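## Task

Every foam block sits above a lot number printed on the shelf edge beneath it. Any foam block whose lot number shows up two or more times anywhere in the storeroom must end up on the desk, entirely on its top with nothing overhanging the edge. Foam blocks with a lot number that occurs only once stay on their own shelves. The desk must stay roughly in place, and the robot must not tip over or finish leaning.

## Robot and tools

ROBOT. TidyBot++: a wheeled base 0.54 m long, 0.50 m wide, 0.38 m tall on four powered casters, carrying one seven-joint arm with a two-finger gripper. There is a single arm, so every arm argument refers to it. The shoulder sits 0.12 m ahead of the base centre, 0.68 m up. Segments: upper arm 0.42 m, forearm 0.31 m, hand 0.31 m. Cameras: base_camera (fixed on the base, facing forward) and wrist_camera (looks along the hand). The arm begins folded, hand pointing down, protruding up to 0.08 m past the base front with the elbow as high as 1.15 m.

FRAMES. Base frame: origin on the floor beneath the base centre, x ahead, y to the left, z up, metres. Odometry frame: the base frame as it was at scene start. base_odometry counts wheel rotation only, so wheel slip looks like travel, and it drifts a few cm and degrees over many moves; heading is radians, left positive, -3.142 to 3.142. base_tilt is in degrees, forward and right positive. hand_pose is the midpoint between the finger pads, expressed in the base frame as x, y, z, qw, qx, qy, qz; its z axis runs along the fingers and the fingers close along its y axis.

move: one action plus optional cameras and blocking. Parts of an action:
- base: object with any of translate_m (forward +, -2 to 2 m), strafe_m (left +, -2 to 2 m), rotate_rad (counter-clockwise from above +, -6.3 to 6.3 rad). These are offsets relative to where the base is at the start of the command, measured along its axes then; translate and strafe together give one straight-line move. A base move is cut off after 14 s (time_out).
- joints: absolute angle targets by name (radians): joint_1_rad any angle (positive is clockwise from above, opposite to heading); joint_2_rad -2.249 to 2.249 (0 = upper arm vertical, + leans forward); joint_3_rad any; joint_4_rad -2.579 to 2.579 (elbow, 0 straight); joint_5_rad any; joint_6_rad -2.099 to 2.099 (wrist); joint_7_rad any (hand pointing down: + is counter-clockwise from above; at 1.57 the fingers open toward left and right). gripper_pos 0 (open, about 85 mm gap) to 1 (closed). Unbounded joints go the short way; send under half a turn at a time to go further.
- target: one list of seven numbers, an absolute hand pose in the base frame: x, y, z in metres then quaternion qw, qx, qy, qz. With target, joints may only contain gripper_pos.
- speeds: top speeds for this action: translate_m/strafe_m 0.05 to 0.5 m/s (give only one when both are used), rotate_rad 0.1 to 1.57 rad/s.
- min_time_s: 0.1 to 8 s, minimum duration of arm motions.
cameras: list from base_camera, wrist_camera, all; [] shows none. blocking true (default) returns when everything has stopped; false returns within about 0.5 s while motion continues. A move with no action just reports state and images. Unknown keys make the call invalid; out-of-range values get it refused, and then later move, wait and finished_scene calls in the same reply are skipped.

wait: seconds 0 to 10, optional cameras; returns early when running moves end. stop: brakes all your running motions. zoom_image: camera plus region [x0, y0, x1, y1] in pixels of the latest image, at most 504 by 504; useful for reading lot numbers. read_manual: licence texts only. finished_scene: scene = current scene number; irreversible.

RESULT LINES. base_status, joint_status, hand_status: done, moving, off_target (came to rest off target, may still push), not_followed (targets held back by a built-in check), contact_stop, time_out (unplanned stops; later calls in the reply are skipped). 'joint command not followed' with 'cause:' means a self-collision was predicted; 'pose unreachable' refers to a target. hand_target is where the hand would be with no sag. motor_effort is percent of maximum torque per motor, peak in brackets. on_its_own lists things the robot did unprompted. 'ARM HIT', torque_fault (arm frozen 10 s), MOTOR HOT (60 °C) and OVER-TEMPERATURE FAULT (75 °C, arm sinks, limit_stop_at_motor_heat) all mean trouble. gripper off_target at 1 means something is held; done at 1 means empty.

PRACTICE. To fix a target, add (wanted position minus hand_pose) to your previous target. To hold a hand steady, resend hand_target, not hand_pose. With a load the arm sags; never command a loaded joint to its current reading. Straight-down hand reaches at most about 0.94 m high, and only near the base. Targets low and close in front of the base, pointing forward, go badly and can hit the base; no check protects the base. Joints may stop within tolerance of target; tiny repeats may not move them. When a held object touches a surface, hand_pose stops falling while commands keep descending.

AVOID. Driving or turning while the arm is caught on something above about 0.6 m (tipping). Sideways swings with the arm stretched, or reaching far out over furniture from folded. Pushing the desk or hitting fixed things hard. Dropping objects from height or releasing them while moving. Gripping hard on something still resting on a surface, or swinging loads fast. Holding the arm stretched or loaded for long (motor heat). A blocked base keeps shoving until its move times out.

Each tool is called after "Request:" as name(argument=value, ...), one argument or row to a line, values as JSON.

## Session

Request:
move(
  joints={"joint_1_rad":0.0,"joint_2_rad":-0.7,"joint_3_rad":3.1416,"joint_4_rad":-2.51,"joint_5_rad":-0.02,"joint_6_rad":0.2,"joint_7_rad":1.54},
  cameras=["all"],
)

Scene clock: 2.00 s.
Motor temperatures (°C): [38 35 30 37 40 37 42]
move: done
base_odometry: x=+0.000 y=+0.000 heading=+0.000
base_tilt: forward=-0.3 right=+0.6
base_status: not commanded
joint_positions: joint_1_rad=-0.019 joint_2_rad=-0.689 joint_3_rad=+3.125 joint_4_rad=-2.522 joint_5_rad=-0.004 joint_6_rad=+0.131 joint_7_rad=+1.582 gripper_pos=+0.000
joint_status: all done
motor_effort: joint_1_rad=+0(2) joint_2_rad=+2(3) joint_3_rad=+1(2) joint_4_rad=+19(20) joint_5_rad=+1(2) joint_6_rad=+9(9) joint_7_rad=+0(1)
hand_pose: x=+0.4633 y=+0.0144 z=+0.8838 quat_wxyz=(-0.004, +0.752, +0.018, +0.659) (m; base frame)
hand_target: x=+0.4644 y=+0.0001 z=+0.9169 quat_wxyz=(-0.016, +0.721, -0.020, +0.693) (m; base frame)
hand_status: not commanded
pictures: base_camera, wrist_camera
Images, in order (width x height): base_camera 644x364, wrist_camera 644x476.

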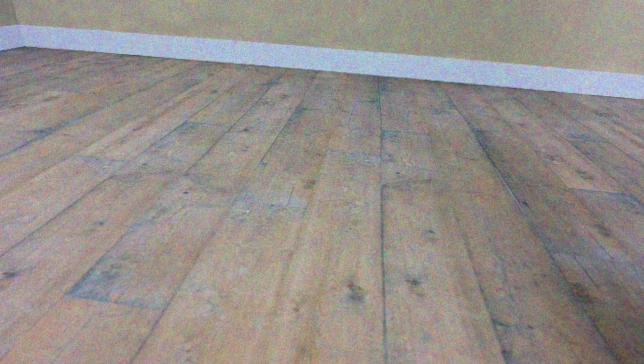

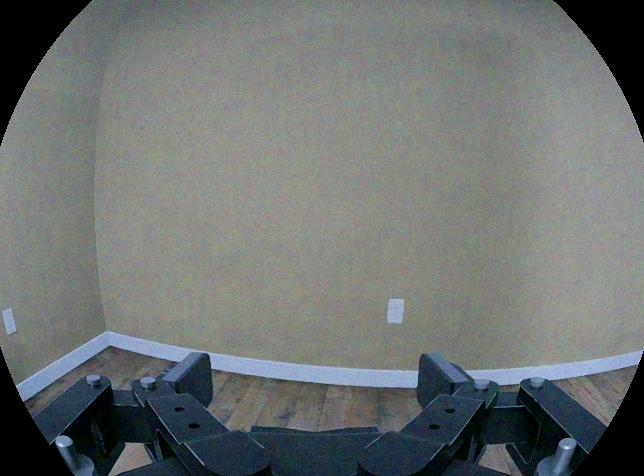

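Request:
move(
  joints={"joint_1_rad":1.3},
  cameras=["wrist_camera"],
)

Request:
move(
  joints={"joint_1_rad":2.6},
  cameras=["wrist_camera"],
)

Request:
move(
  joints={"joint_1_rad":3.8},
  cameras=["wrist_camera"],
)

Request:
move(
  joints={"joint_1_rad":5.0},
  cameras=["wrist_camera"],
)

Scene clock: 4.83 s.
move: done
base_odometry: x=+0.000 y=+0.000 heading=+0.000
base_tilt: forward=-0.4 right=+0.6
base_status: not commanded
joint_positions: joint_1_rad=+1.281 joint_2_rad=-0.689 joint_3_rad=+3.127 joint_4_rad=-2.522 joint_5_rad=-0.004 joint_6_rad=+0.133 joint_7_rad=+1.582 gripper_pos=+0.000
joint_status: all done
motor_effort: joint_1_rad=+0(2) joint_2_rad=+2(2) joint_3_rad=+1(1) joint_4_rad=+19(20) joint_5_rad=+1(1) joint_6_rad=+9(10) joint_7_rad=+0(1)
hand_pose: x=+0.2239 y=-0.3284 z=+0.8845 quat_wxyz=(+0.396, +0.608, -0.441, +0.527) (m; base frame)
hand_target: x=+0.2115 y=-0.3328 z=+0.9169 quat_wxyz=(+0.407, +0.562, -0.452, +0.561) (m; base frame)
hand_status: not commanded
pictures: wrist_camera
Images, in order (width x height): wrist_camera 644x476.

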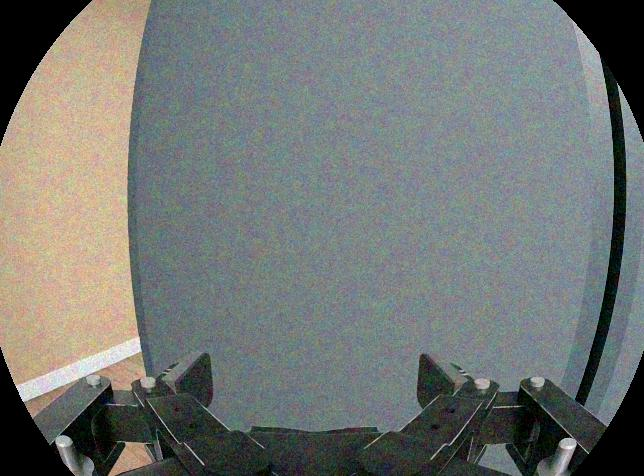

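Scene clock: 7.40 s.
move: done
base_odometry: x=+0.000 y=+0.000 heading=+0.000
base_tilt: forward=-0.3 right=+0.6
base_status: not commanded
joint_positions: joint_1_rad=+2.581 joint_2_rad=-0.689 joint_3_rad=+3.128 joint_4_rad=-2.522 joint_5_rad=-0.004 joint_6_rad=+0.133 joint_7_rad=+1.582 gripper_pos=+0.000
joint_status: all done
motor_effort: joint_1_rad=-1(2) joint_2_rad=+2(2) joint_3_rad=+1(1) joint_4_rad=+19(20) joint_5_rad=+1(1) joint_6_rad=+9(9) joint_7_rad=-1(1)
hand_pose: x=-0.1695 y=-0.1887 z=+0.8846 quat_wxyz=(+0.635, +0.217, -0.720, +0.180) (m; base frame)
hand_target: x=-0.1769 y=-0.1782 z=+0.9169 quat_wxyz=(+0.663, +0.174, -0.700, +0.201) (m; base frame)
hand_status: not commanded
pictures: wrist_camera
Images, in order (width x height): wrist_camera 644x476.

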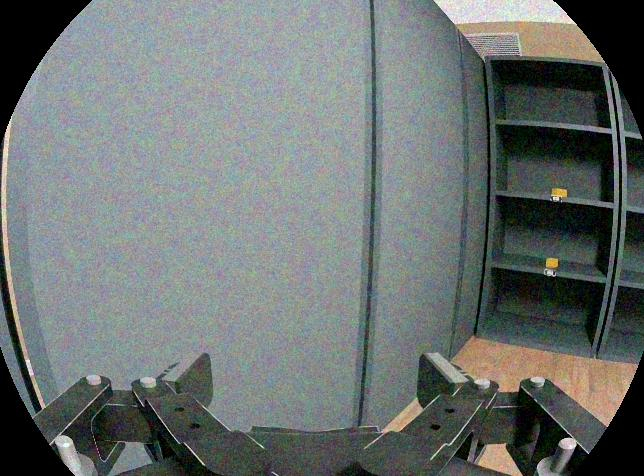

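Scene clock: 9.87 s.
move: done
base_odometry: x=+0.000 y=+0.000 heading=+0.000
base_tilt: forward=-0.3 right=+0.6
base_status: not commanded
joint_positions: joint_1_rad=+3.782 joint_2_rad=-0.689 joint_3_rad=+3.128 joint_4_rad=-2.522 joint_5_rad=-0.004 joint_6_rad=+0.133 joint_7_rad=+1.582 gripper_pos=+0.000
joint_status: all done
motor_effort: joint_1_rad=+0(2) joint_2_rad=+1(3) joint_3_rad=+1(1) joint_4_rad=+19(20) joint_5_rad=+1(1) joint_6_rad=+9(10) joint_7_rad=+0(1)
hand_pose: x=-0.1613 y=+0.2007 z=+0.8846 quat_wxyz=(+0.626, -0.228, -0.716, -0.210) (m; base frame)
hand_target: x=-0.1543 y=+0.2112 z=+0.9169 quat_wxyz=(+0.661, -0.251, -0.676, -0.209) (m; base frame)
hand_status: not commanded
pictures: wrist_camera
Images, in order (width x height): wrist_camera 644x476.

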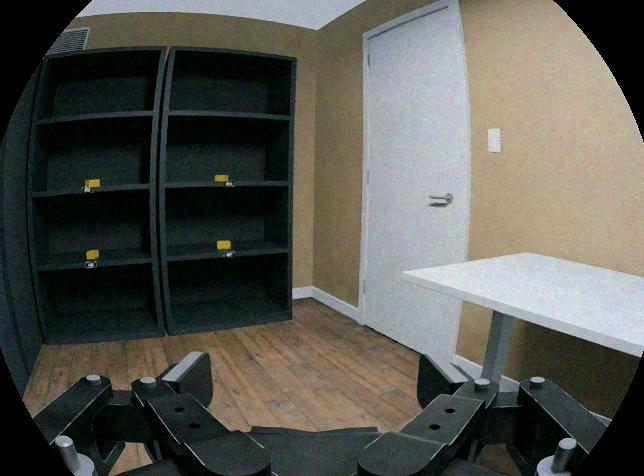

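Scene clock: 12.33 s.
move: done
base_odometry: x=+0.000 y=+0.000 heading=+0.000
base_tilt: forward=-0.4 right=+0.6
base_status: not commanded
joint_positions: joint_1_rad=+4.981 joint_2_rad=-0.689 joint_3_rad=+3.129 joint_4_rad=-2.522 joint_5_rad=-0.004 joint_6_rad=+0.133 joint_7_rad=+1.582 gripper_pos=+0.000
joint_status: all done
motor_effort: joint_1_rad=+0(2) joint_2_rad=+2(3) joint_3_rad=+1(1) joint_4_rad=+19(20) joint_5_rad=+1(1) joint_6_rad=+9(10) joint_7_rad=+0(1)
hand_pose: x=+0.2046 y=+0.3340 z=+0.8846 quat_wxyz=(+0.398, -0.592, -0.462, -0.526) (m; base frame)
hand_target: x=+0.2169 y=+0.3312 z=+0.9169 quat_wxyz=(+0.428, -0.589, -0.416, -0.546) (m; base frame)
hand_status: not commanded
pictures: wrist_camera
Images, in order (width x height): wrist_camera 644x476.

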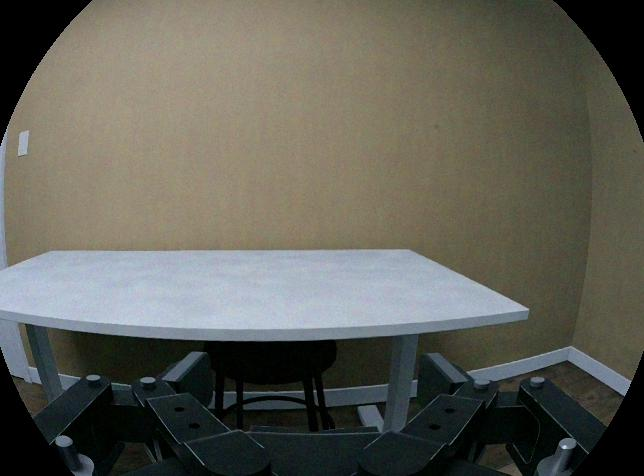

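Request:
move(
  base={"translate_m":-1.412,"strafe_m":0.33,"rotate_rad":2.97},
  joints={"joint_1_rad":6.283,"joint_6_rad":-0.05},
  cameras=["all"],
)

Scene clock: 20.63 s.
move: done
base_odometry: x=-1.412 y=+0.330 heading=+2.971
base_tilt: forward=-0.3 right=+0.6
base_status: done
joint_positions: joint_1_rad=+6.265 joint_2_rad=-0.691 joint_3_rad=+3.132 joint_4_rad=-2.522 joint_5_rad=-0.004 joint_6_rad=+0.006 joint_7_rad=+1.582 gripper_pos=+0.000
joint_status: all done
motor_effort: joint_1_rad=+0(2) joint_2_rad=+2(3) joint_3_rad=+1(1) joint_4_rad=+18(20) joint_5_rad=+1(1) joint_6_rad=+9(10) joint_7_rad=+0(1)
hand_pose: x=+0.4556 y=+0.0107 z=+0.8463 quat_wxyz=(+0.003, -0.791, -0.014, -0.611) (m; base frame)
hand_target: x=+0.4517 y=+0.0017 z=+0.8404 quat_wxyz=(+0.016, -0.801, +0.020, -0.598) (m; base frame)
hand_status: not commanded
pictures: base_camera, wrist_camera
Images, in order (width x height): base_camera 644x364, wrist_camera 644x476.

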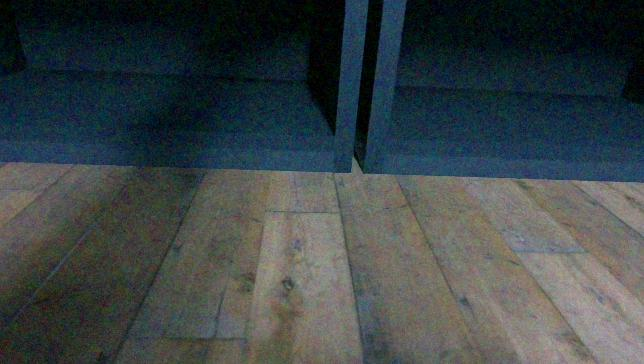

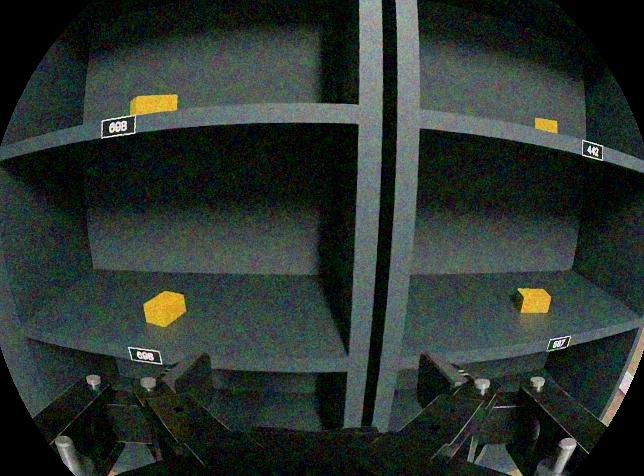

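Request:
zoom_image(
  camera="wrist_camera",
  region=[88, 110, 148, 140],
)

Request:
zoom_image(
  camera="wrist_camera",
  region=[115, 340, 175, 370],
)

Request:
zoom_image(
  camera="wrist_camera",
  region=[565, 135, 625, 165],
)

Request:
zoom_image(
  camera="wrist_camera",
  region=[530, 330, 590, 360],
)

Scaled by 8.400.

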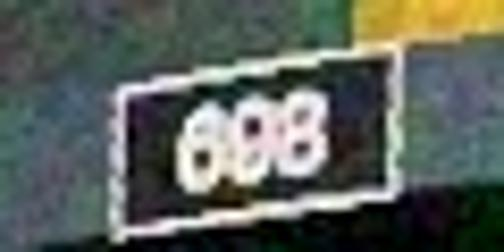

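Scaled by 8.400.

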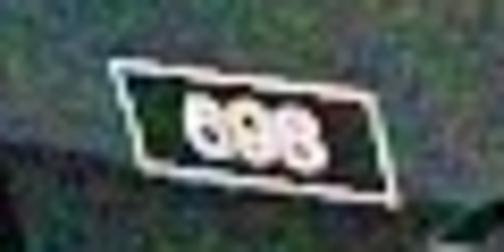

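Scaled by 8.400.

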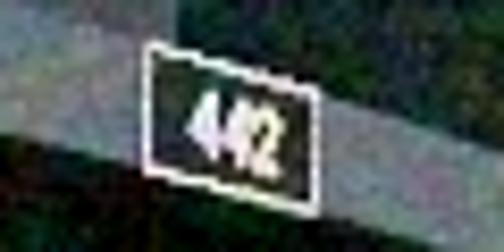

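Scaled by 8.400.

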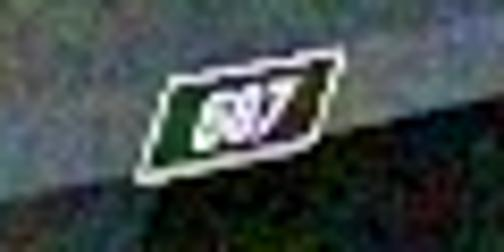

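Request:
move(
  joints={"joint_1_rad":5.72},
  cameras=["wrist_camera"],
)

Request:
zoom_image(
  camera="wrist_camera",
  region=[250, 60, 410, 180],
)

Request:
zoom_image(
  camera="wrist_camera",
  region=[250, 260, 410, 380],
)

Request:
move(
  joints={"joint_1_rad":6.75},
  cameras=["wrist_camera"],
)

Request:
zoom_image(
  camera="wrist_camera",
  region=[250, 60, 410, 180],
)

Request:
zoom_image(
  camera="wrist_camera",
  region=[250, 260, 410, 380],
)

Scene clock: 24.77 s.
move: done
base_odometry: x=-1.412 y=+0.330 heading=+2.971
base_tilt: forward=-0.3 right=+0.6
base_status: not commanded
joint_positions: joint_1_rad=+5.738 joint_2_rad=-0.691 joint_3_rad=+3.132 joint_4_rad=-2.522 joint_5_rad=-0.004 joint_6_rad=+0.006 joint_7_rad=+1.582 gripper_pos=+0.000
joint_status: all done
motor_effort: joint_1_rad=-1(2) joint_2_rad=+2(3) joint_3_rad=+1(1) joint_4_rad=+19(20) joint_5_rad=+1(1) joint_6_rad=+9(9) joint_7_rad=+0(1)
hand_pose: x=+0.4045 y=+0.1786 z=+0.8463 quat_wxyz=(+0.162, -0.760, -0.220, -0.589) (m; base frame)
hand_target: x=+0.3994 y=+0.1790 z=+0.8404 quat_wxyz=(+0.181, -0.775, -0.203, -0.570) (m; base frame)
hand_status: not commanded
pictures: wrist_camera
Images, in order (width x height): wrist_camera 644x476.

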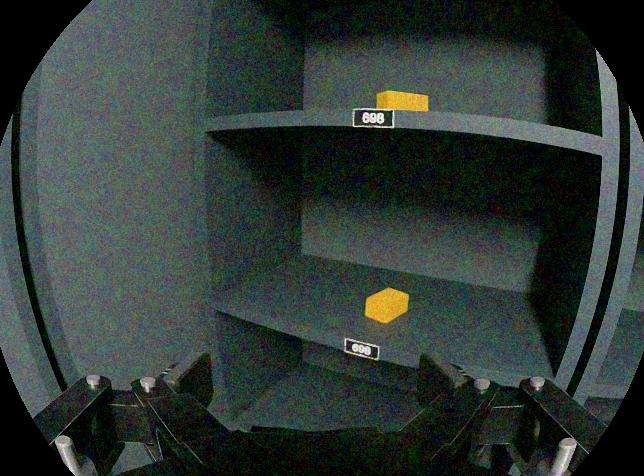

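Scaled by 3.150.

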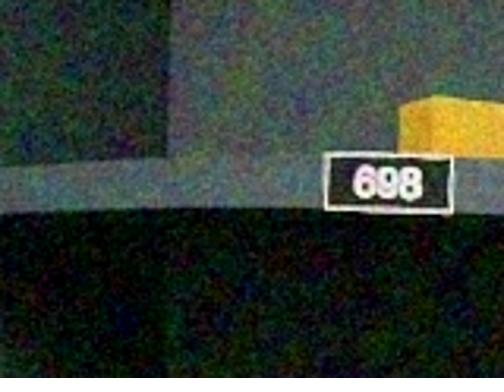

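Scaled by 3.150.

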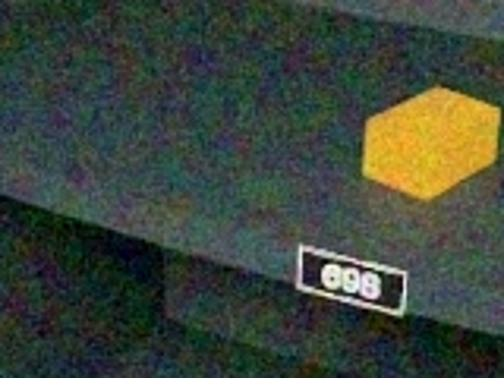

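Scene clock: 27.07 s.
move: done
base_odometry: x=-1.412 y=+0.330 heading=+2.971
base_tilt: forward=-0.3 right=+0.6
base_status: not commanded
joint_positions: joint_1_rad=+6.732 joint_2_rad=-0.691 joint_3_rad=+3.132 joint_4_rad=-2.522 joint_5_rad=-0.004 joint_6_rad=+0.006 joint_7_rad=+1.582 gripper_pos=+0.000
joint_status: all done
motor_effort: joint_1_rad=-1(2) joint_2_rad=+3(3) joint_3_rad=+1(1) joint_4_rad=+19(20) joint_5_rad=+1(1) joint_6_rad=+9(10) joint_7_rad=+0(1)
hand_pose: x=+0.4245 y=-0.1417 z=+0.8463 quat_wxyz=(-0.138, -0.773, +0.169, -0.595) (m; base frame)
hand_target: x=+0.4169 y=-0.1482 z=+0.8404 quat_wxyz=(-0.123, -0.775, +0.205, -0.585) (m; base frame)
hand_status: not commanded
pictures: wrist_camera
Images, in order (width x height): wrist_camera 644x476.

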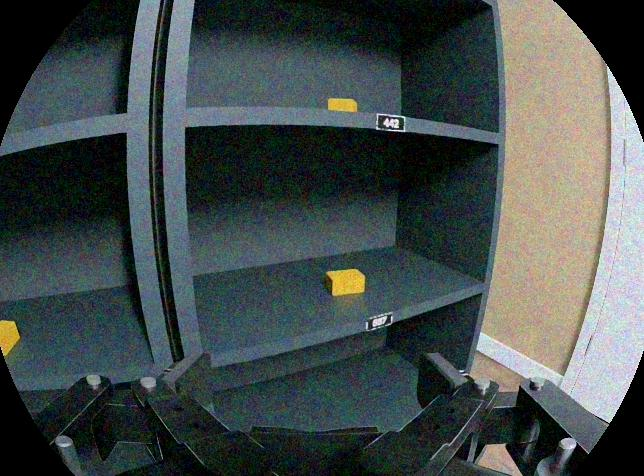

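Scaled by 3.150.

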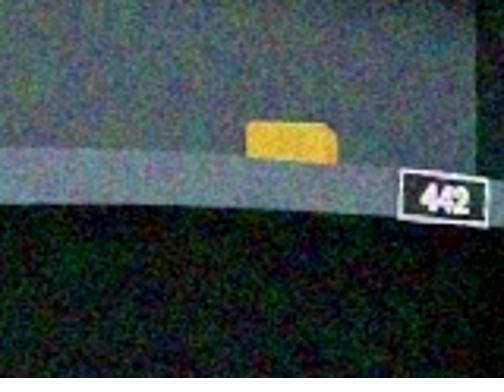

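Scaled by 3.150.

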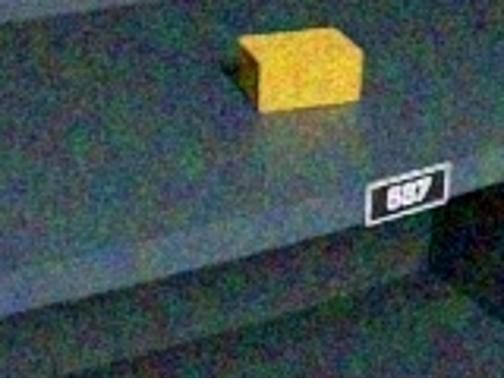

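Request:
move(
  base={"translate_m":0.12,"strafe_m":0.35},
  joints={"joint_1_rad":6.283,"joint_6_rad":-0.25},
  cameras=["all"],
)

Request:
zoom_image(
  camera="wrist_camera",
  region=[242, 10, 402, 130],
)

Request:
zoom_image(
  camera="wrist_camera",
  region=[242, 240, 402, 360],
)

Scene clock: 29.70 s.
move: done
base_odometry: x=-1.590 y=+0.005 heading=+2.970
base_tilt: forward=-0.3 right=+0.6
base_status: done
joint_positions: joint_1_rad=+6.302 joint_2_rad=-0.691 joint_3_rad=+3.134 joint_4_rad=-2.522 joint_5_rad=-0.004 joint_6_rad=-0.193 joint_7_rad=+1.582 gripper_pos=+0.000
joint_status: all done
motor_effort: joint_1_rad=+0(2) joint_2_rad=+2(3) joint_3_rad=+1(2) joint_4_rad=+18(20) joint_5_rad=+1(1) joint_6_rad=+9(11) joint_7_rad=+0(1)
hand_pose: x=+0.4344 y=-0.0017 z=+0.7885 quat_wxyz=(-0.007, -0.848, +0.001, -0.530) (m; base frame)
hand_target: x=+0.4281 y=+0.0030 z=+0.7829 quat_wxyz=(+0.015, -0.857, +0.020, -0.515) (m; base frame)
hand_status: not commanded
pictures: base_camera, wrist_camera
Images, in order (width x height): base_camera 644x364, wrist_camera 644x476.

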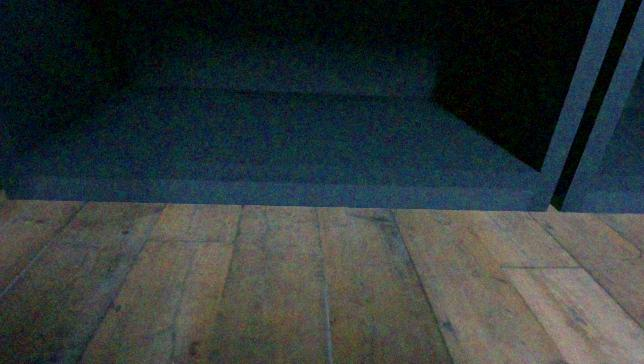

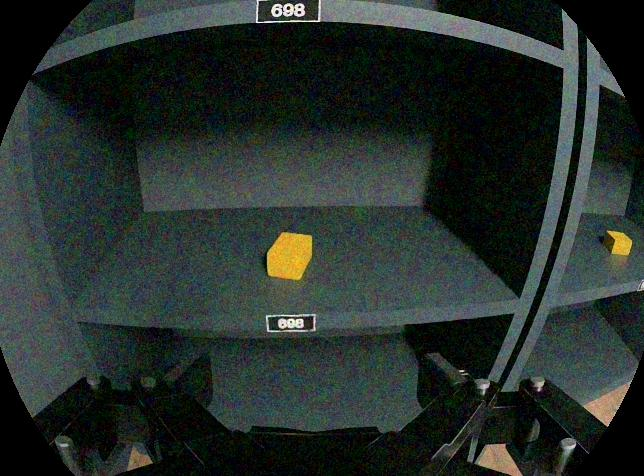

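Scaled by 3.150.

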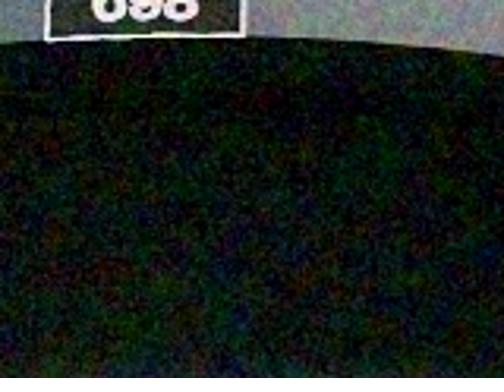

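Scaled by 3.150.

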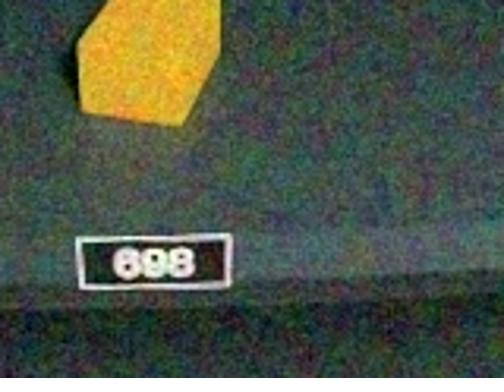

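Request:
move(
  base={"translate_m":0.235,"strafe_m":0.193},
  joints={"joint_1_rad":6.537,"joint_2_rad":0.07,"joint_4_rad":-2.46,"joint_6_rad":0.53},
  cameras=["all"],
)

Scene clock: 33.43 s.
move: done
base_odometry: x=-1.855 y=-0.145 heading=+2.971
base_tilt: forward=-0.3 right=+0.6
base_status: done
joint_positions: joint_1_rad=+6.519 joint_2_rad=+0.042 joint_3_rad=+3.134 joint_4_rad=-2.487 joint_5_rad=-0.004 joint_6_rad=+0.463 joint_7_rad=+1.582 gripper_pos=+0.000
joint_status: all done
motor_effort: joint_1_rad=-1(2) joint_2_rad=-13(15) joint_3_rad=+0(2) joint_4_rad=+13(20) joint_5_rad=+1(1) joint_6_rad=+8(9) joint_7_rad=+0(1)
hand_pose: x=+0.5793 y=-0.1059 z=+0.6973 quat_wxyz=(-0.061, -0.853, +0.095, -0.509) (m; base frame)
hand_target: x=+0.5957 y=-0.1255 z=+0.7146 quat_wxyz=(-0.060, -0.831, +0.129, -0.537) (m; base frame)
hand_status: not commanded
pictures: base_camera, wrist_camera
Images, in order (width x height): base_camera 644x364, wrist_camera 644x476.

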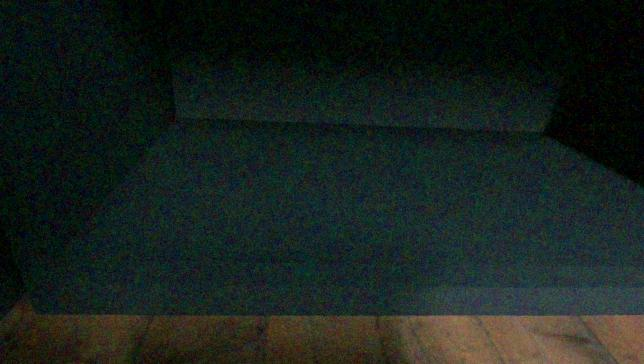

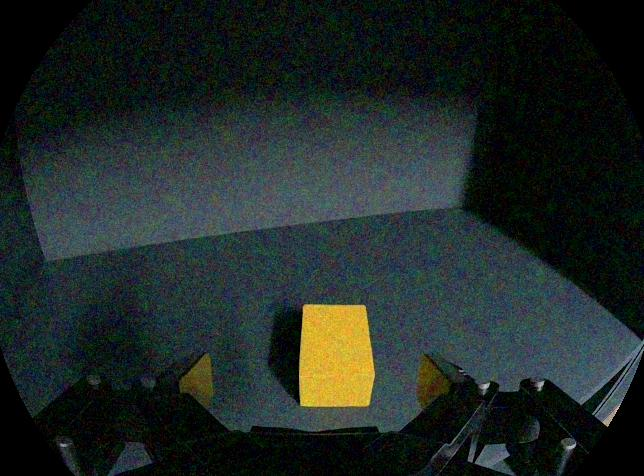

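Request:
move(
  joints={"joint_1_rad":6.565,"joint_2_rad":0.32,"joint_4_rad":-2.37,"joint_6_rad":0.70},
  cameras=["wrist_camera"],
)

Scene clock: 35.17 s.
move: done
base_odometry: x=-1.855 y=-0.145 heading=+2.971
base_tilt: forward=-0.3 right=+0.6
base_status: not commanded
joint_positions: joint_1_rad=+6.545 joint_2_rad=+0.289 joint_3_rad=+3.134 joint_4_rad=-2.397 joint_5_rad=-0.004 joint_6_rad=+0.632 joint_7_rad=+1.582 gripper_pos=+0.000
joint_status: all done
motor_effort: joint_1_rad=+0(2) joint_2_rad=-20(21) joint_3_rad=+0(1) joint_4_rad=+10(14) joint_5_rad=+1(1) joint_6_rad=+8(9) joint_7_rad=+0(0)
hand_pose: x=+0.6357 y=-0.1340 z=+0.6582 quat_wxyz=(-0.068, -0.849, +0.107, -0.513) (m; base frame)
hand_target: x=+0.6503 y=-0.1566 z=+0.6716 quat_wxyz=(-0.069, -0.827, +0.140, -0.540) (m; base frame)
hand_status: not commanded
pictures: wrist_camera
Images, in order (width x height): wrist_camera 644x476.

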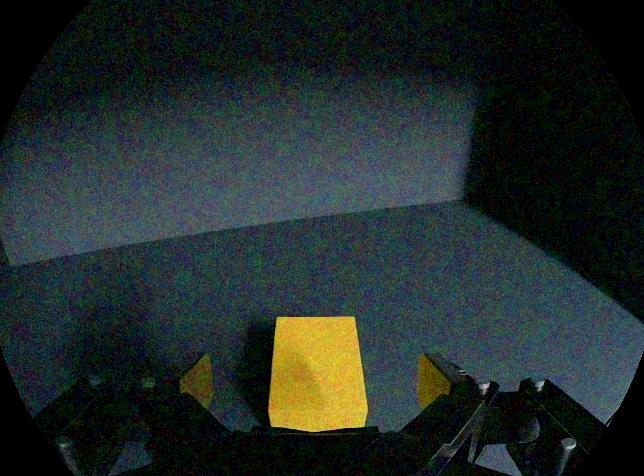

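Request:
move(
  joints={"joint_2_rad":0.61,"joint_4_rad":-2.27,"joint_6_rad":0.885},
  min_time_s=1.2,
  cameras=["wrist_camera"],
)

Scene clock: 37.10 s.
move: done
base_odometry: x=-1.855 y=-0.145 heading=+2.971
base_tilt: forward=-0.3 right=+0.6
base_status: not commanded
joint_positions: joint_1_rad=+6.545 joint_2_rad=+0.573 joint_3_rad=+3.134 joint_4_rad=-2.296 joint_5_rad=-0.004 joint_6_rad=+0.819 joint_7_rad=+1.582 gripper_pos=+0.000
joint_status: all done
motor_effort: joint_1_rad=-1(1) joint_2_rad=-25(26) joint_3_rad=+0(1) joint_4_rad=+8(11) joint_5_rad=+1(1) joint_6_rad=+8(9) joint_7_rad=+0(1)
hand_pose: x=+0.6889 y=-0.1483 z=+0.5891 quat_wxyz=(-0.068, -0.848, +0.107, -0.515) (m; base frame)
hand_target: x=+0.7001 y=-0.1719 z=+0.5949 quat_wxyz=(-0.071, -0.828, +0.140, -0.538) (m; base frame)
hand_status: not commanded
pictures: wrist_camera
Images, in order (width x height): wrist_camera 644x476.

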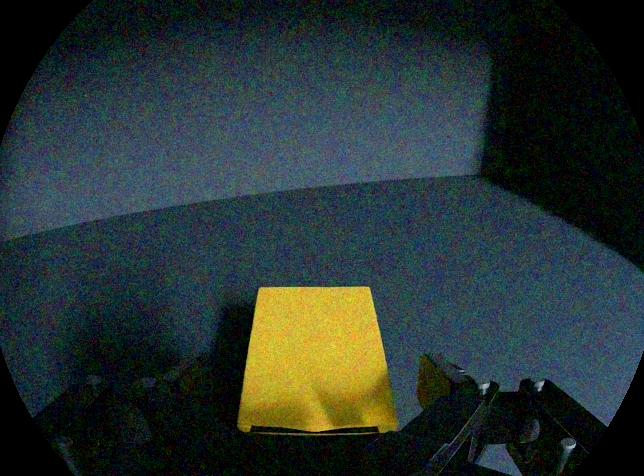

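Request:
move(
  joints={"gripper_pos":0.55},
  cameras=["wrist_camera"],
)

Scene clock: 38.13 s.
move: off_target
base_odometry: x=-1.855 y=-0.145 heading=+2.971
base_tilt: forward=-0.3 right=+0.6
base_status: not commanded
joint_positions: joint_1_rad=+6.545 joint_2_rad=+0.573 joint_3_rad=+3.134 joint_4_rad=-2.295 joint_5_rad=-0.004 joint_6_rad=+0.823 joint_7_rad=+1.582 gripper_pos=+0.436
joint_status: gripper_pos off_target (ended at +0.436, target +0.550)
motor_effort: joint_1_rad=-1(1) joint_2_rad=-25(26) joint_3_rad=+0(1) joint_4_rad=+8(8) joint_5_rad=+1(1) joint_6_rad=+8(9) joint_7_rad=+0(1)
hand_pose: x=+0.6898 y=-0.1485 z=+0.5904 quat_wxyz=(-0.068, -0.847, +0.107, -0.517) (m; base frame)
hand_target: x=+0.7001 y=-0.1719 z=+0.5949 quat_wxyz=(-0.071, -0.828, +0.140, -0.538) (m; base frame)
hand_status: not commanded
pictures: wrist_camera
Images, in order (width x height): wrist_camera 644x476.

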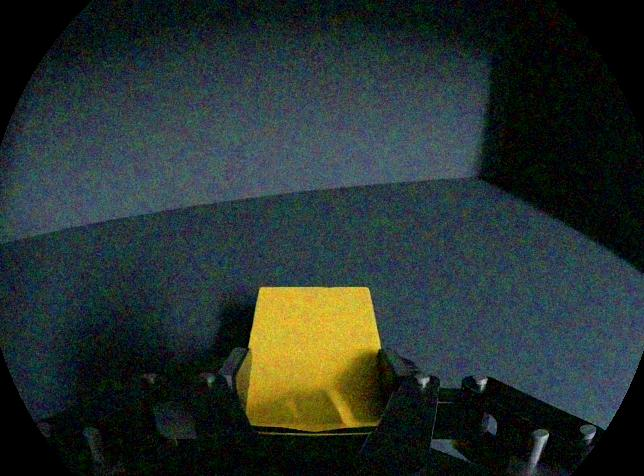

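Request:
move(
  joints={"joint_2_rad":-0.25,"joint_4_rad":-2.5,"joint_6_rad":0.15},
  min_time_s=1.2,
  cameras=["wrist_camera"],
)

Request:
move(
  base={"translate_m":-0.5,"strafe_m":-0.25},
  joints={"joint_1_rad":6.283,"joint_2_rad":-0.4,"joint_4_rad":-2.5,"joint_6_rad":-0.6},
)

Request:
move(
  base={"translate_m":-0.85,"strafe_m":-0.23,"rotate_rad":-1.571},
  cameras=["all"],
)

Scene clock: 41.50 s.
move: done
base_odometry: x=-1.855 y=-0.145 heading=+2.971
base_tilt: forward=-0.3 right=+0.6
base_status: not commanded
joint_positions: joint_1_rad=+6.545 joint_2_rad=-0.235 joint_3_rad=+3.134 joint_4_rad=-2.462 joint_5_rad=-0.004 joint_6_rad=+0.207 joint_7_rad=+1.582 gripper_pos=+0.436
joint_status: all done
motor_effort: joint_1_rad=+0(1) joint_2_rad=-8(28) joint_3_rad=+0(1) joint_4_rad=+16(17) joint_5_rad=+1(1) joint_6_rad=+9(10) joint_7_rad=+0(1)
hand_pose: x=+0.5367 y=-0.1075 z=+0.7637 quat_wxyz=(-0.071, -0.841, +0.104, -0.527) (m; base frame)
hand_target: x=+0.5122 y=-0.1134 z=+0.7349 quat_wxyz=(-0.059, -0.855, +0.144, -0.494) (m; base frame)
hand_status: not commanded
pictures: wrist_camera
Images, in order (width x height): wrist_camera 644x476.

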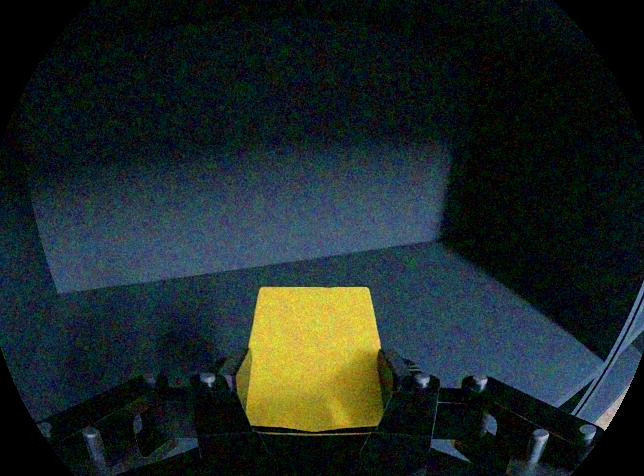

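Scene clock: 44.00 s.
move: done
base_odometry: x=-1.319 y=+0.016 heading=+2.970
base_tilt: forward=-0.3 right=+0.6
base_status: done
joint_positions: joint_1_rad=+6.301 joint_2_rad=-0.389 joint_3_rad=+3.134 joint_4_rad=-2.466 joint_5_rad=-0.004 joint_6_rad=-0.548 joint_7_rad=+1.582 gripper_pos=+0.436
joint_status: all done
motor_effort: joint_1_rad=-1(2) joint_2_rad=-3(10) joint_3_rad=+1(2) joint_4_rad=+15(16) joint_5_rad=+1(1) joint_6_rad=+5(9) joint_7_rad=+0(1)
hand_pose: x=+0.3878 y=-0.0009 z=+0.6479 quat_wxyz=(-0.003, -0.967, +0.001, -0.255) (m; base frame)
hand_target: x=+0.3596 y=+0.0049 z=+0.6292 quat_wxyz=(+0.011, -0.975, +0.022, -0.219) (m; base frame)
hand_status: not commanded
pictures: none

Scene clock: 47.50 s.
move: done
base_odometry: x=-0.442 y=+0.098 heading=+1.398
base_tilt: forward=-0.3 right=+0.6
base_status: done
joint_positions: joint_1_rad=+6.298 joint_2_rad=-0.389 joint_3_rad=+3.136 joint_4_rad=-2.467 joint_5_rad=-0.004 joint_6_rad=-0.548 joint_7_rad=+1.582 gripper_pos=+0.436
joint_status: not commanded
motor_effort: joint_1_rad=+0(1) joint_2_rad=-3(5) joint_3_rad=+1(2) joint_4_rad=+15(16) joint_5_rad=+1(1) joint_6_rad=+5(5) joint_7_rad=+0(1)
hand_pose: x=+0.3877 y=-0.0006 z=+0.6478 quat_wxyz=(-0.002, -0.967, +0.000, -0.255) (m; base frame)
hand_target: x=+0.3596 y=+0.0049 z=+0.6292 quat_wxyz=(+0.011, -0.975, +0.022, -0.219) (m; base frame)
hand_status: not commanded
pictures: base_camera, wrist_camera
Images, in order (width x height): base_camera 644x364, wrist_camera 644x476.

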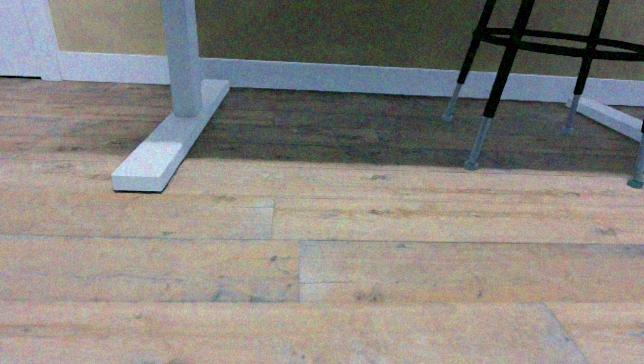

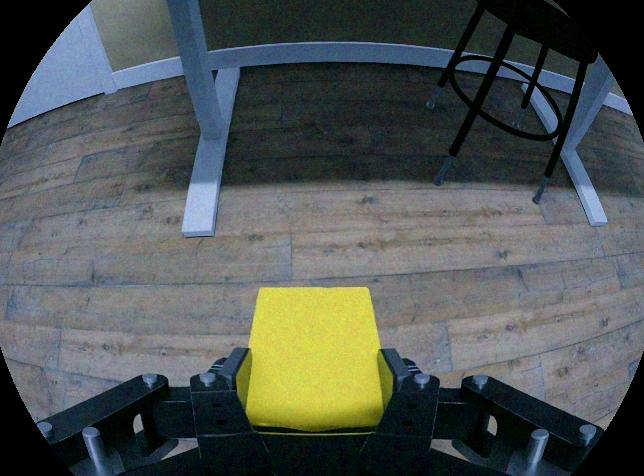

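Request:
move(
  base={"strafe_m":0.18},
  joints={"joint_1_rad":6.283,"joint_2_rad":-0.035,"joint_4_rad":-1.941,"joint_6_rad":-0.19},
)

Request:
move(
  base={"translate_m":0.34},
  cameras=["wrist_camera"],
)

Scene clock: 49.93 s.
move: done
base_odometry: x=-0.620 y=+0.129 heading=+1.398
base_tilt: forward=-0.3 right=+0.6
base_status: done
joint_positions: joint_1_rad=+6.296 joint_2_rad=-0.064 joint_3_rad=+3.136 joint_4_rad=-1.969 joint_5_rad=-0.004 joint_6_rad=-0.258 joint_7_rad=+1.582 gripper_pos=+0.436
joint_status: all done
motor_effort: joint_1_rad=-1(1) joint_2_rad=-16(17) joint_3_rad=+0(2) joint_4_rad=+18(19) joint_5_rad=+1(1) joint_6_rad=+7(9) joint_7_rad=-1(1)
hand_pose: x=+0.6473 y=-0.0021 z=+0.8246 quat_wxyz=(-0.003, -0.883, +0.000, -0.470) (m; base frame)
hand_target: x=+0.6705 y=+0.0026 z=+0.8428 quat_wxyz=(+0.014, -0.866, +0.021, -0.499) (m; base frame)
hand_status: not commanded
pictures: none

Scene clock: 51.97 s.
move: done
base_odometry: x=-0.561 y=+0.464 heading=+1.399
base_tilt: forward=-0.3 right=+0.6
base_status: done
joint_positions: joint_1_rad=+6.296 joint_2_rad=-0.053 joint_3_rad=+3.136 joint_4_rad=-1.966 joint_5_rad=-0.004 joint_6_rad=-0.251 joint_7_rad=+1.582 gripper_pos=+0.436
joint_status: not commanded
motor_effort: joint_1_rad=+0(1) joint_2_rad=-16(18) joint_3_rad=+0(1) joint_4_rad=+18(20) joint_5_rad=+1(1) joint_6_rad=+8(9) joint_7_rad=+0(1)
hand_pose: x=+0.6509 y=-0.0022 z=+0.8229 quat_wxyz=(-0.003, -0.883, +0.000, -0.470) (m; base frame)
hand_target: x=+0.6705 y=+0.0026 z=+0.8428 quat_wxyz=(+0.014, -0.866, +0.021, -0.499) (m; base frame)
hand_status: not commanded
pictures: wrist_camera
Images, in order (width x height): wrist_camera 644x476.

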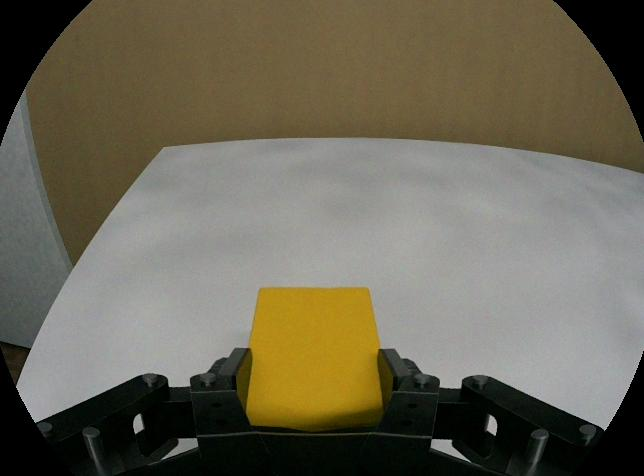

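Request:
move(
  joints={"joint_2_rad":0.105,"joint_4_rad":-2.17,"joint_6_rad":0.23},
  min_time_s=1.5,
)

Request:
move(
  joints={"joint_2_rad":0.125},
  min_time_s=0.6,
)

Request:
move(
  joints={"joint_2_rad":0.14},
  min_time_s=0.6,
  cameras=["wrist_camera"],
)

Scene clock: 54.47 s.
move: done
base_odometry: x=-0.561 y=+0.464 heading=+1.399
base_tilt: forward=-0.3 right=+0.6
base_status: not commanded
joint_positions: joint_1_rad=+6.296 joint_2_rad=+0.068 joint_3_rad=+3.136 joint_4_rad=-2.131 joint_5_rad=-0.004 joint_6_rad=+0.165 joint_7_rad=+1.582 gripper_pos=+0.436
joint_status: all done
motor_effort: joint_1_rad=+0(1) joint_2_rad=-18(19) joint_3_rad=+0(0) joint_4_rad=+16(19) joint_5_rad=+1(1) joint_6_rad=+8(10) joint_7_rad=+0(1)
hand_pose: x=+0.6804 y=-0.0030 z=+0.7775 quat_wxyz=(-0.004, -0.851, +0.000, -0.526) (m; base frame)
hand_target: x=+0.6796 y=+0.0000 z=+0.7546 quat_wxyz=(+0.011, -0.853, +0.023, -0.521) (m; base frame)
hand_status: not commanded
pictures: none

Scene clock: 55.33 s.
move: done
base_odometry: x=-0.561 y=+0.464 heading=+1.399
base_tilt: forward=-0.3 right=+0.6
base_status: not commanded
joint_positions: joint_1_rad=+6.296 joint_2_rad=+0.073 joint_3_rad=+3.136 joint_4_rad=-2.131 joint_5_rad=-0.004 joint_6_rad=+0.171 joint_7_rad=+1.582 gripper_pos=+0.436
joint_status: all done
motor_effort: joint_1_rad=+0(1) joint_2_rad=-15(19) joint_3_rad=+0(1) joint_4_rad=+15(17) joint_5_rad=+1(1) joint_6_rad=+8(9) joint_7_rad=+0(1)
hand_pose: x=+0.6818 y=-0.0031 z=+0.7768 quat_wxyz=(-0.004, -0.850, +0.000, -0.526) (m; base frame)
hand_target: x=+0.6810 y=+0.0000 z=+0.7433 quat_wxyz=(+0.011, -0.858, +0.023, -0.513) (m; base frame)
hand_status: not commanded
pictures: none

Scene clock: 56.23 s.
move: done
base_odometry: x=-0.561 y=+0.464 heading=+1.399
base_tilt: forward=-0.3 right=+0.6
base_status: not commanded
joint_positions: joint_1_rad=+6.296 joint_2_rad=+0.077 joint_3_rad=+3.136 joint_4_rad=-2.131 joint_5_rad=-0.004 joint_6_rad=+0.179 joint_7_rad=+1.582 gripper_pos=+0.436
joint_status: all done
motor_effort: joint_1_rad=+0(1) joint_2_rad=-13(16) joint_3_rad=+0(1) joint_4_rad=+14(16) joint_5_rad=+1(1) joint_6_rad=+7(8) joint_7_rad=+0(0)
hand_pose: x=+0.6832 y=-0.0031 z=+0.7766 quat_wxyz=(-0.004, -0.849, +0.000, -0.528) (m; base frame)
hand_target: x=+0.6818 y=+0.0000 z=+0.7349 quat_wxyz=(+0.011, -0.862, +0.023, -0.506) (m; base frame)
hand_status: not commanded
pictures: wrist_camera
Images, in order (width x height): wrist_camera 644x476.

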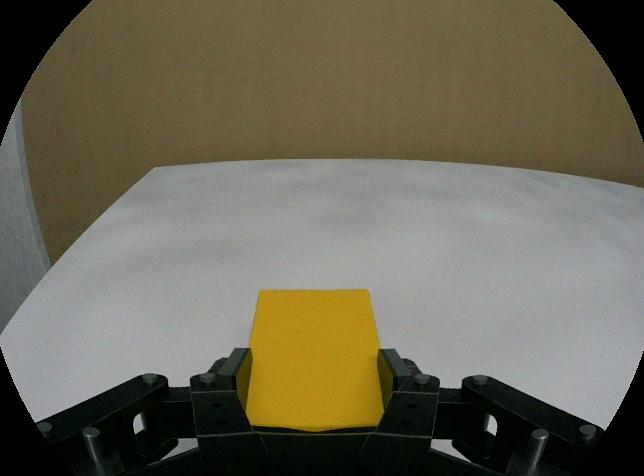

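Request:
move(
  joints={"joint_2_rad":0.11,"gripper_pos":0.25},
)

Request:
move(
  joints={"gripper_pos":0.0},
  cameras=["wrist_camera"],
)

Scene clock: 57.27 s.
move: done
base_odometry: x=-0.561 y=+0.464 heading=+1.399
base_tilt: forward=-0.3 right=+0.6
base_status: not commanded
joint_positions: joint_1_rad=+6.296 joint_2_rad=+0.086 joint_3_rad=+3.136 joint_4_rad=-2.135 joint_5_rad=-0.004 joint_6_rad=+0.179 joint_7_rad=+1.582 gripper_pos=+0.250
joint_status: all done
motor_effort: joint_1_rad=-1(1) joint_2_rad=-18(20) joint_3_rad=+0(1) joint_4_rad=+16(17) joint_5_rad=+1(1) joint_6_rad=+8(9) joint_7_rad=+0(0)
hand_pose: x=+0.6826 y=-0.0031 z=+0.7694 quat_wxyz=(-0.004, -0.853, +0.000, -0.522) (m; base frame)
hand_target: x=+0.6800 y=+0.0000 z=+0.7518 quat_wxyz=(+0.011, -0.854, +0.023, -0.519) (m; base frame)
hand_status: not commanded
pictures: none

Scene clock: 57.93 s.
move: done
base_odometry: x=-0.561 y=+0.464 heading=+1.399
base_tilt: forward=-0.3 right=+0.6
base_status: not commanded
joint_positions: joint_1_rad=+6.296 joint_2_rad=+0.086 joint_3_rad=+3.136 joint_4_rad=-2.135 joint_5_rad=-0.004 joint_6_rad=+0.179 joint_7_rad=+1.582 gripper_pos=+0.000
joint_status: all done
motor_effort: joint_1_rad=+0(1) joint_2_rad=-19(19) joint_3_rad=+0(0) joint_4_rad=+16(17) joint_5_rad=+1(1) joint_6_rad=+8(9) joint_7_rad=-1(1)
hand_pose: x=+0.6826 y=-0.0031 z=+0.7694 quat_wxyz=(-0.004, -0.853, +0.000, -0.522) (m; base frame)
hand_target: x=+0.6800 y=+0.0000 z=+0.7518 quat_wxyz=(+0.011, -0.854, +0.023, -0.519) (m; base frame)
hand_status: not commanded
pictures: wrist_camera
Images, in order (width x height): wrist_camera 644x476.

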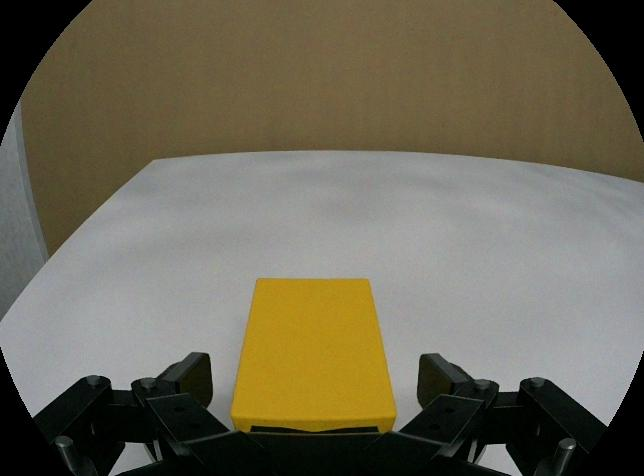

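Request:
move(
  joints={"joint_2_rad":-0.12,"joint_4_rad":-2.1,"joint_6_rad":0.1},
)

Request:
move(
  base={"translate_m":-0.37},
  joints={"joint_2_rad":-0.6,"joint_4_rad":-2.4,"joint_6_rad":0.0},
  cameras=["wrist_camera"],
)

Request:
move(
  base={"translate_m":-0.25,"strafe_m":1.05,"rotate_rad":1.571},
  joints={"joint_2_rad":-0.65,"joint_4_rad":-2.4,"joint_6_rad":-0.3},
)

Request:
move(
  joints={"joint_2_rad":-0.115,"joint_4_rad":-1.13,"joint_6_rad":-1.04},
  cameras=["all"],
)

Scene clock: 60.10 s.
move: done
base_odometry: x=-0.561 y=+0.464 heading=+1.399
base_tilt: forward=-0.3 right=+0.6
base_status: not commanded
joint_positions: joint_1_rad=+6.296 joint_2_rad=-0.115 joint_3_rad=+3.136 joint_4_rad=-2.120 joint_5_rad=-0.004 joint_6_rad=+0.155 joint_7_rad=+1.582 gripper_pos=+0.000
joint_status: all done
motor_effort: joint_1_rad=-1(1) joint_2_rad=-13(20) joint_3_rad=+0(0) joint_4_rad=+18(19) joint_5_rad=+1(1) joint_6_rad=+9(10) joint_7_rad=+0(0)
hand_pose: x=+0.6550 y=-0.0027 z=+0.8815 quat_wxyz=(-0.005, -0.799, +0.000, -0.602) (m; base frame)
hand_target: x=+0.6536 y=+0.0008 z=+0.8797 quat_wxyz=(+0.014, -0.807, +0.021, -0.590) (m; base frame)
hand_status: not commanded
pictures: none

Scene clock: 62.37 s.
move: done
base_odometry: x=-0.625 y=+0.100 heading=+1.400
base_tilt: forward=-0.4 right=+0.6
base_status: done
joint_positions: joint_1_rad=+6.296 joint_2_rad=-0.598 joint_3_rad=+3.136 joint_4_rad=-2.361 joint_5_rad=-0.004 joint_6_rad=+0.055 joint_7_rad=+1.582 gripper_pos=+0.000
joint_status: all done
motor_effort: joint_1_rad=+0(2) joint_2_rad=-1(17) joint_3_rad=+1(2) joint_4_rad=+20(21) joint_5_rad=+1(1) joint_6_rad=+9(10) joint_7_rad=+0(1)
hand_pose: x=+0.4991 y=-0.0010 z=+0.9272 quat_wxyz=(-0.006, -0.754, -0.001, -0.657) (m; base frame)
hand_target: x=+0.4907 y=+0.0014 z=+0.8869 quat_wxyz=(+0.016, -0.783, +0.020, -0.621) (m; base frame)
hand_status: not commanded
pictures: wrist_camera
Images, in order (width x height): wrist_camera 644x476.

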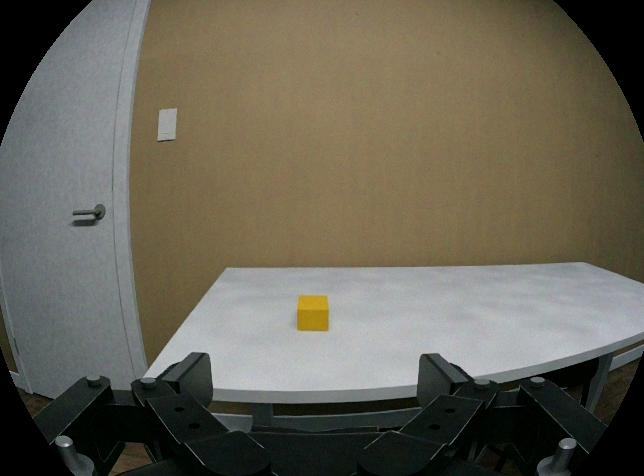

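Scene clock: 66.30 s.
move: done
base_odometry: x=-1.702 y=+0.031 heading=+2.972
base_tilt: forward=-0.3 right=+0.6
base_status: done
joint_positions: joint_1_rad=+6.295 joint_2_rad=-0.641 joint_3_rad=+3.139 joint_4_rad=-2.371 joint_5_rad=-0.004 joint_6_rad=-0.251 joint_7_rad=+1.582 gripper_pos=+0.000
joint_status: all done
motor_effort: joint_1_rad=+0(1) joint_2_rad=+0(3) joint_3_rad=+1(1) joint_4_rad=+19(21) joint_5_rad=+1(1) joint_6_rad=+8(10) joint_7_rad=+0(1)
hand_pose: x=+0.4634 y=-0.0016 z=+0.8453 quat_wxyz=(-0.005, -0.836, +0.001, -0.548) (m; base frame)
hand_target: x=+0.4499 y=+0.0033 z=+0.8172 quat_wxyz=(+0.016, -0.854, +0.020, -0.519) (m; base frame)
hand_status: not commanded
pictures: none

Scene clock: 68.87 s.
move: done
base_odometry: x=-1.702 y=+0.031 heading=+2.972
base_tilt: forward=-0.3 right=+0.6
base_status: not commanded
joint_positions: joint_1_rad=+6.295 joint_2_rad=-0.144 joint_3_rad=+3.139 joint_4_rad=-1.158 joint_5_rad=-0.004 joint_6_rad=-0.981 joint_7_rad=+1.582 gripper_pos=+0.000
joint_status: all done
motor_effort: joint_1_rad=+0(1) joint_2_rad=-12(13) joint_3_rad=+0(1) joint_4_rad=+17(21) joint_5_rad=+1(1) joint_6_rad=+9(10) joint_7_rad=+0(1)
hand_pose: x=+0.6090 y=-0.0021 z=+1.1361 quat_wxyz=(-0.004, -0.840, -0.001, -0.542) (m; base frame)
hand_target: x=+0.6132 y=+0.0068 z=+1.1208 quat_wxyz=(+0.018, -0.856, +0.013, -0.517) (m; base frame)
hand_status: not commanded
pictures: base_camera, wrist_camera
Images, in order (width x height): base_camera 644x364, wrist_camera 644x476.

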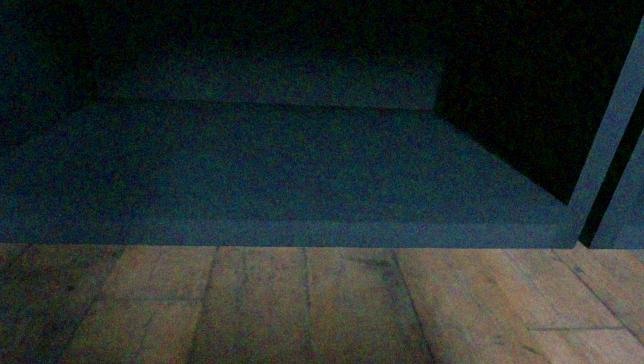

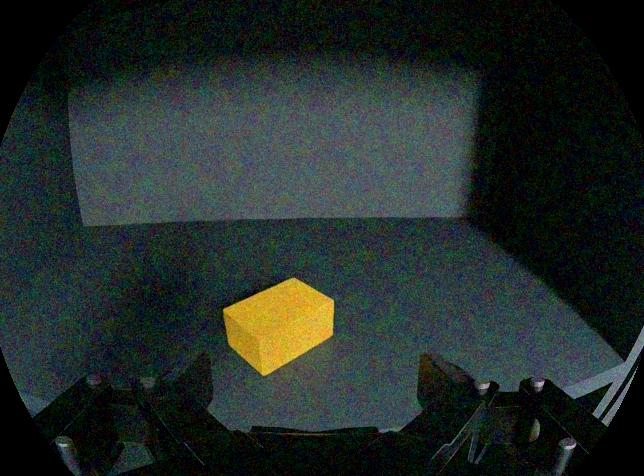

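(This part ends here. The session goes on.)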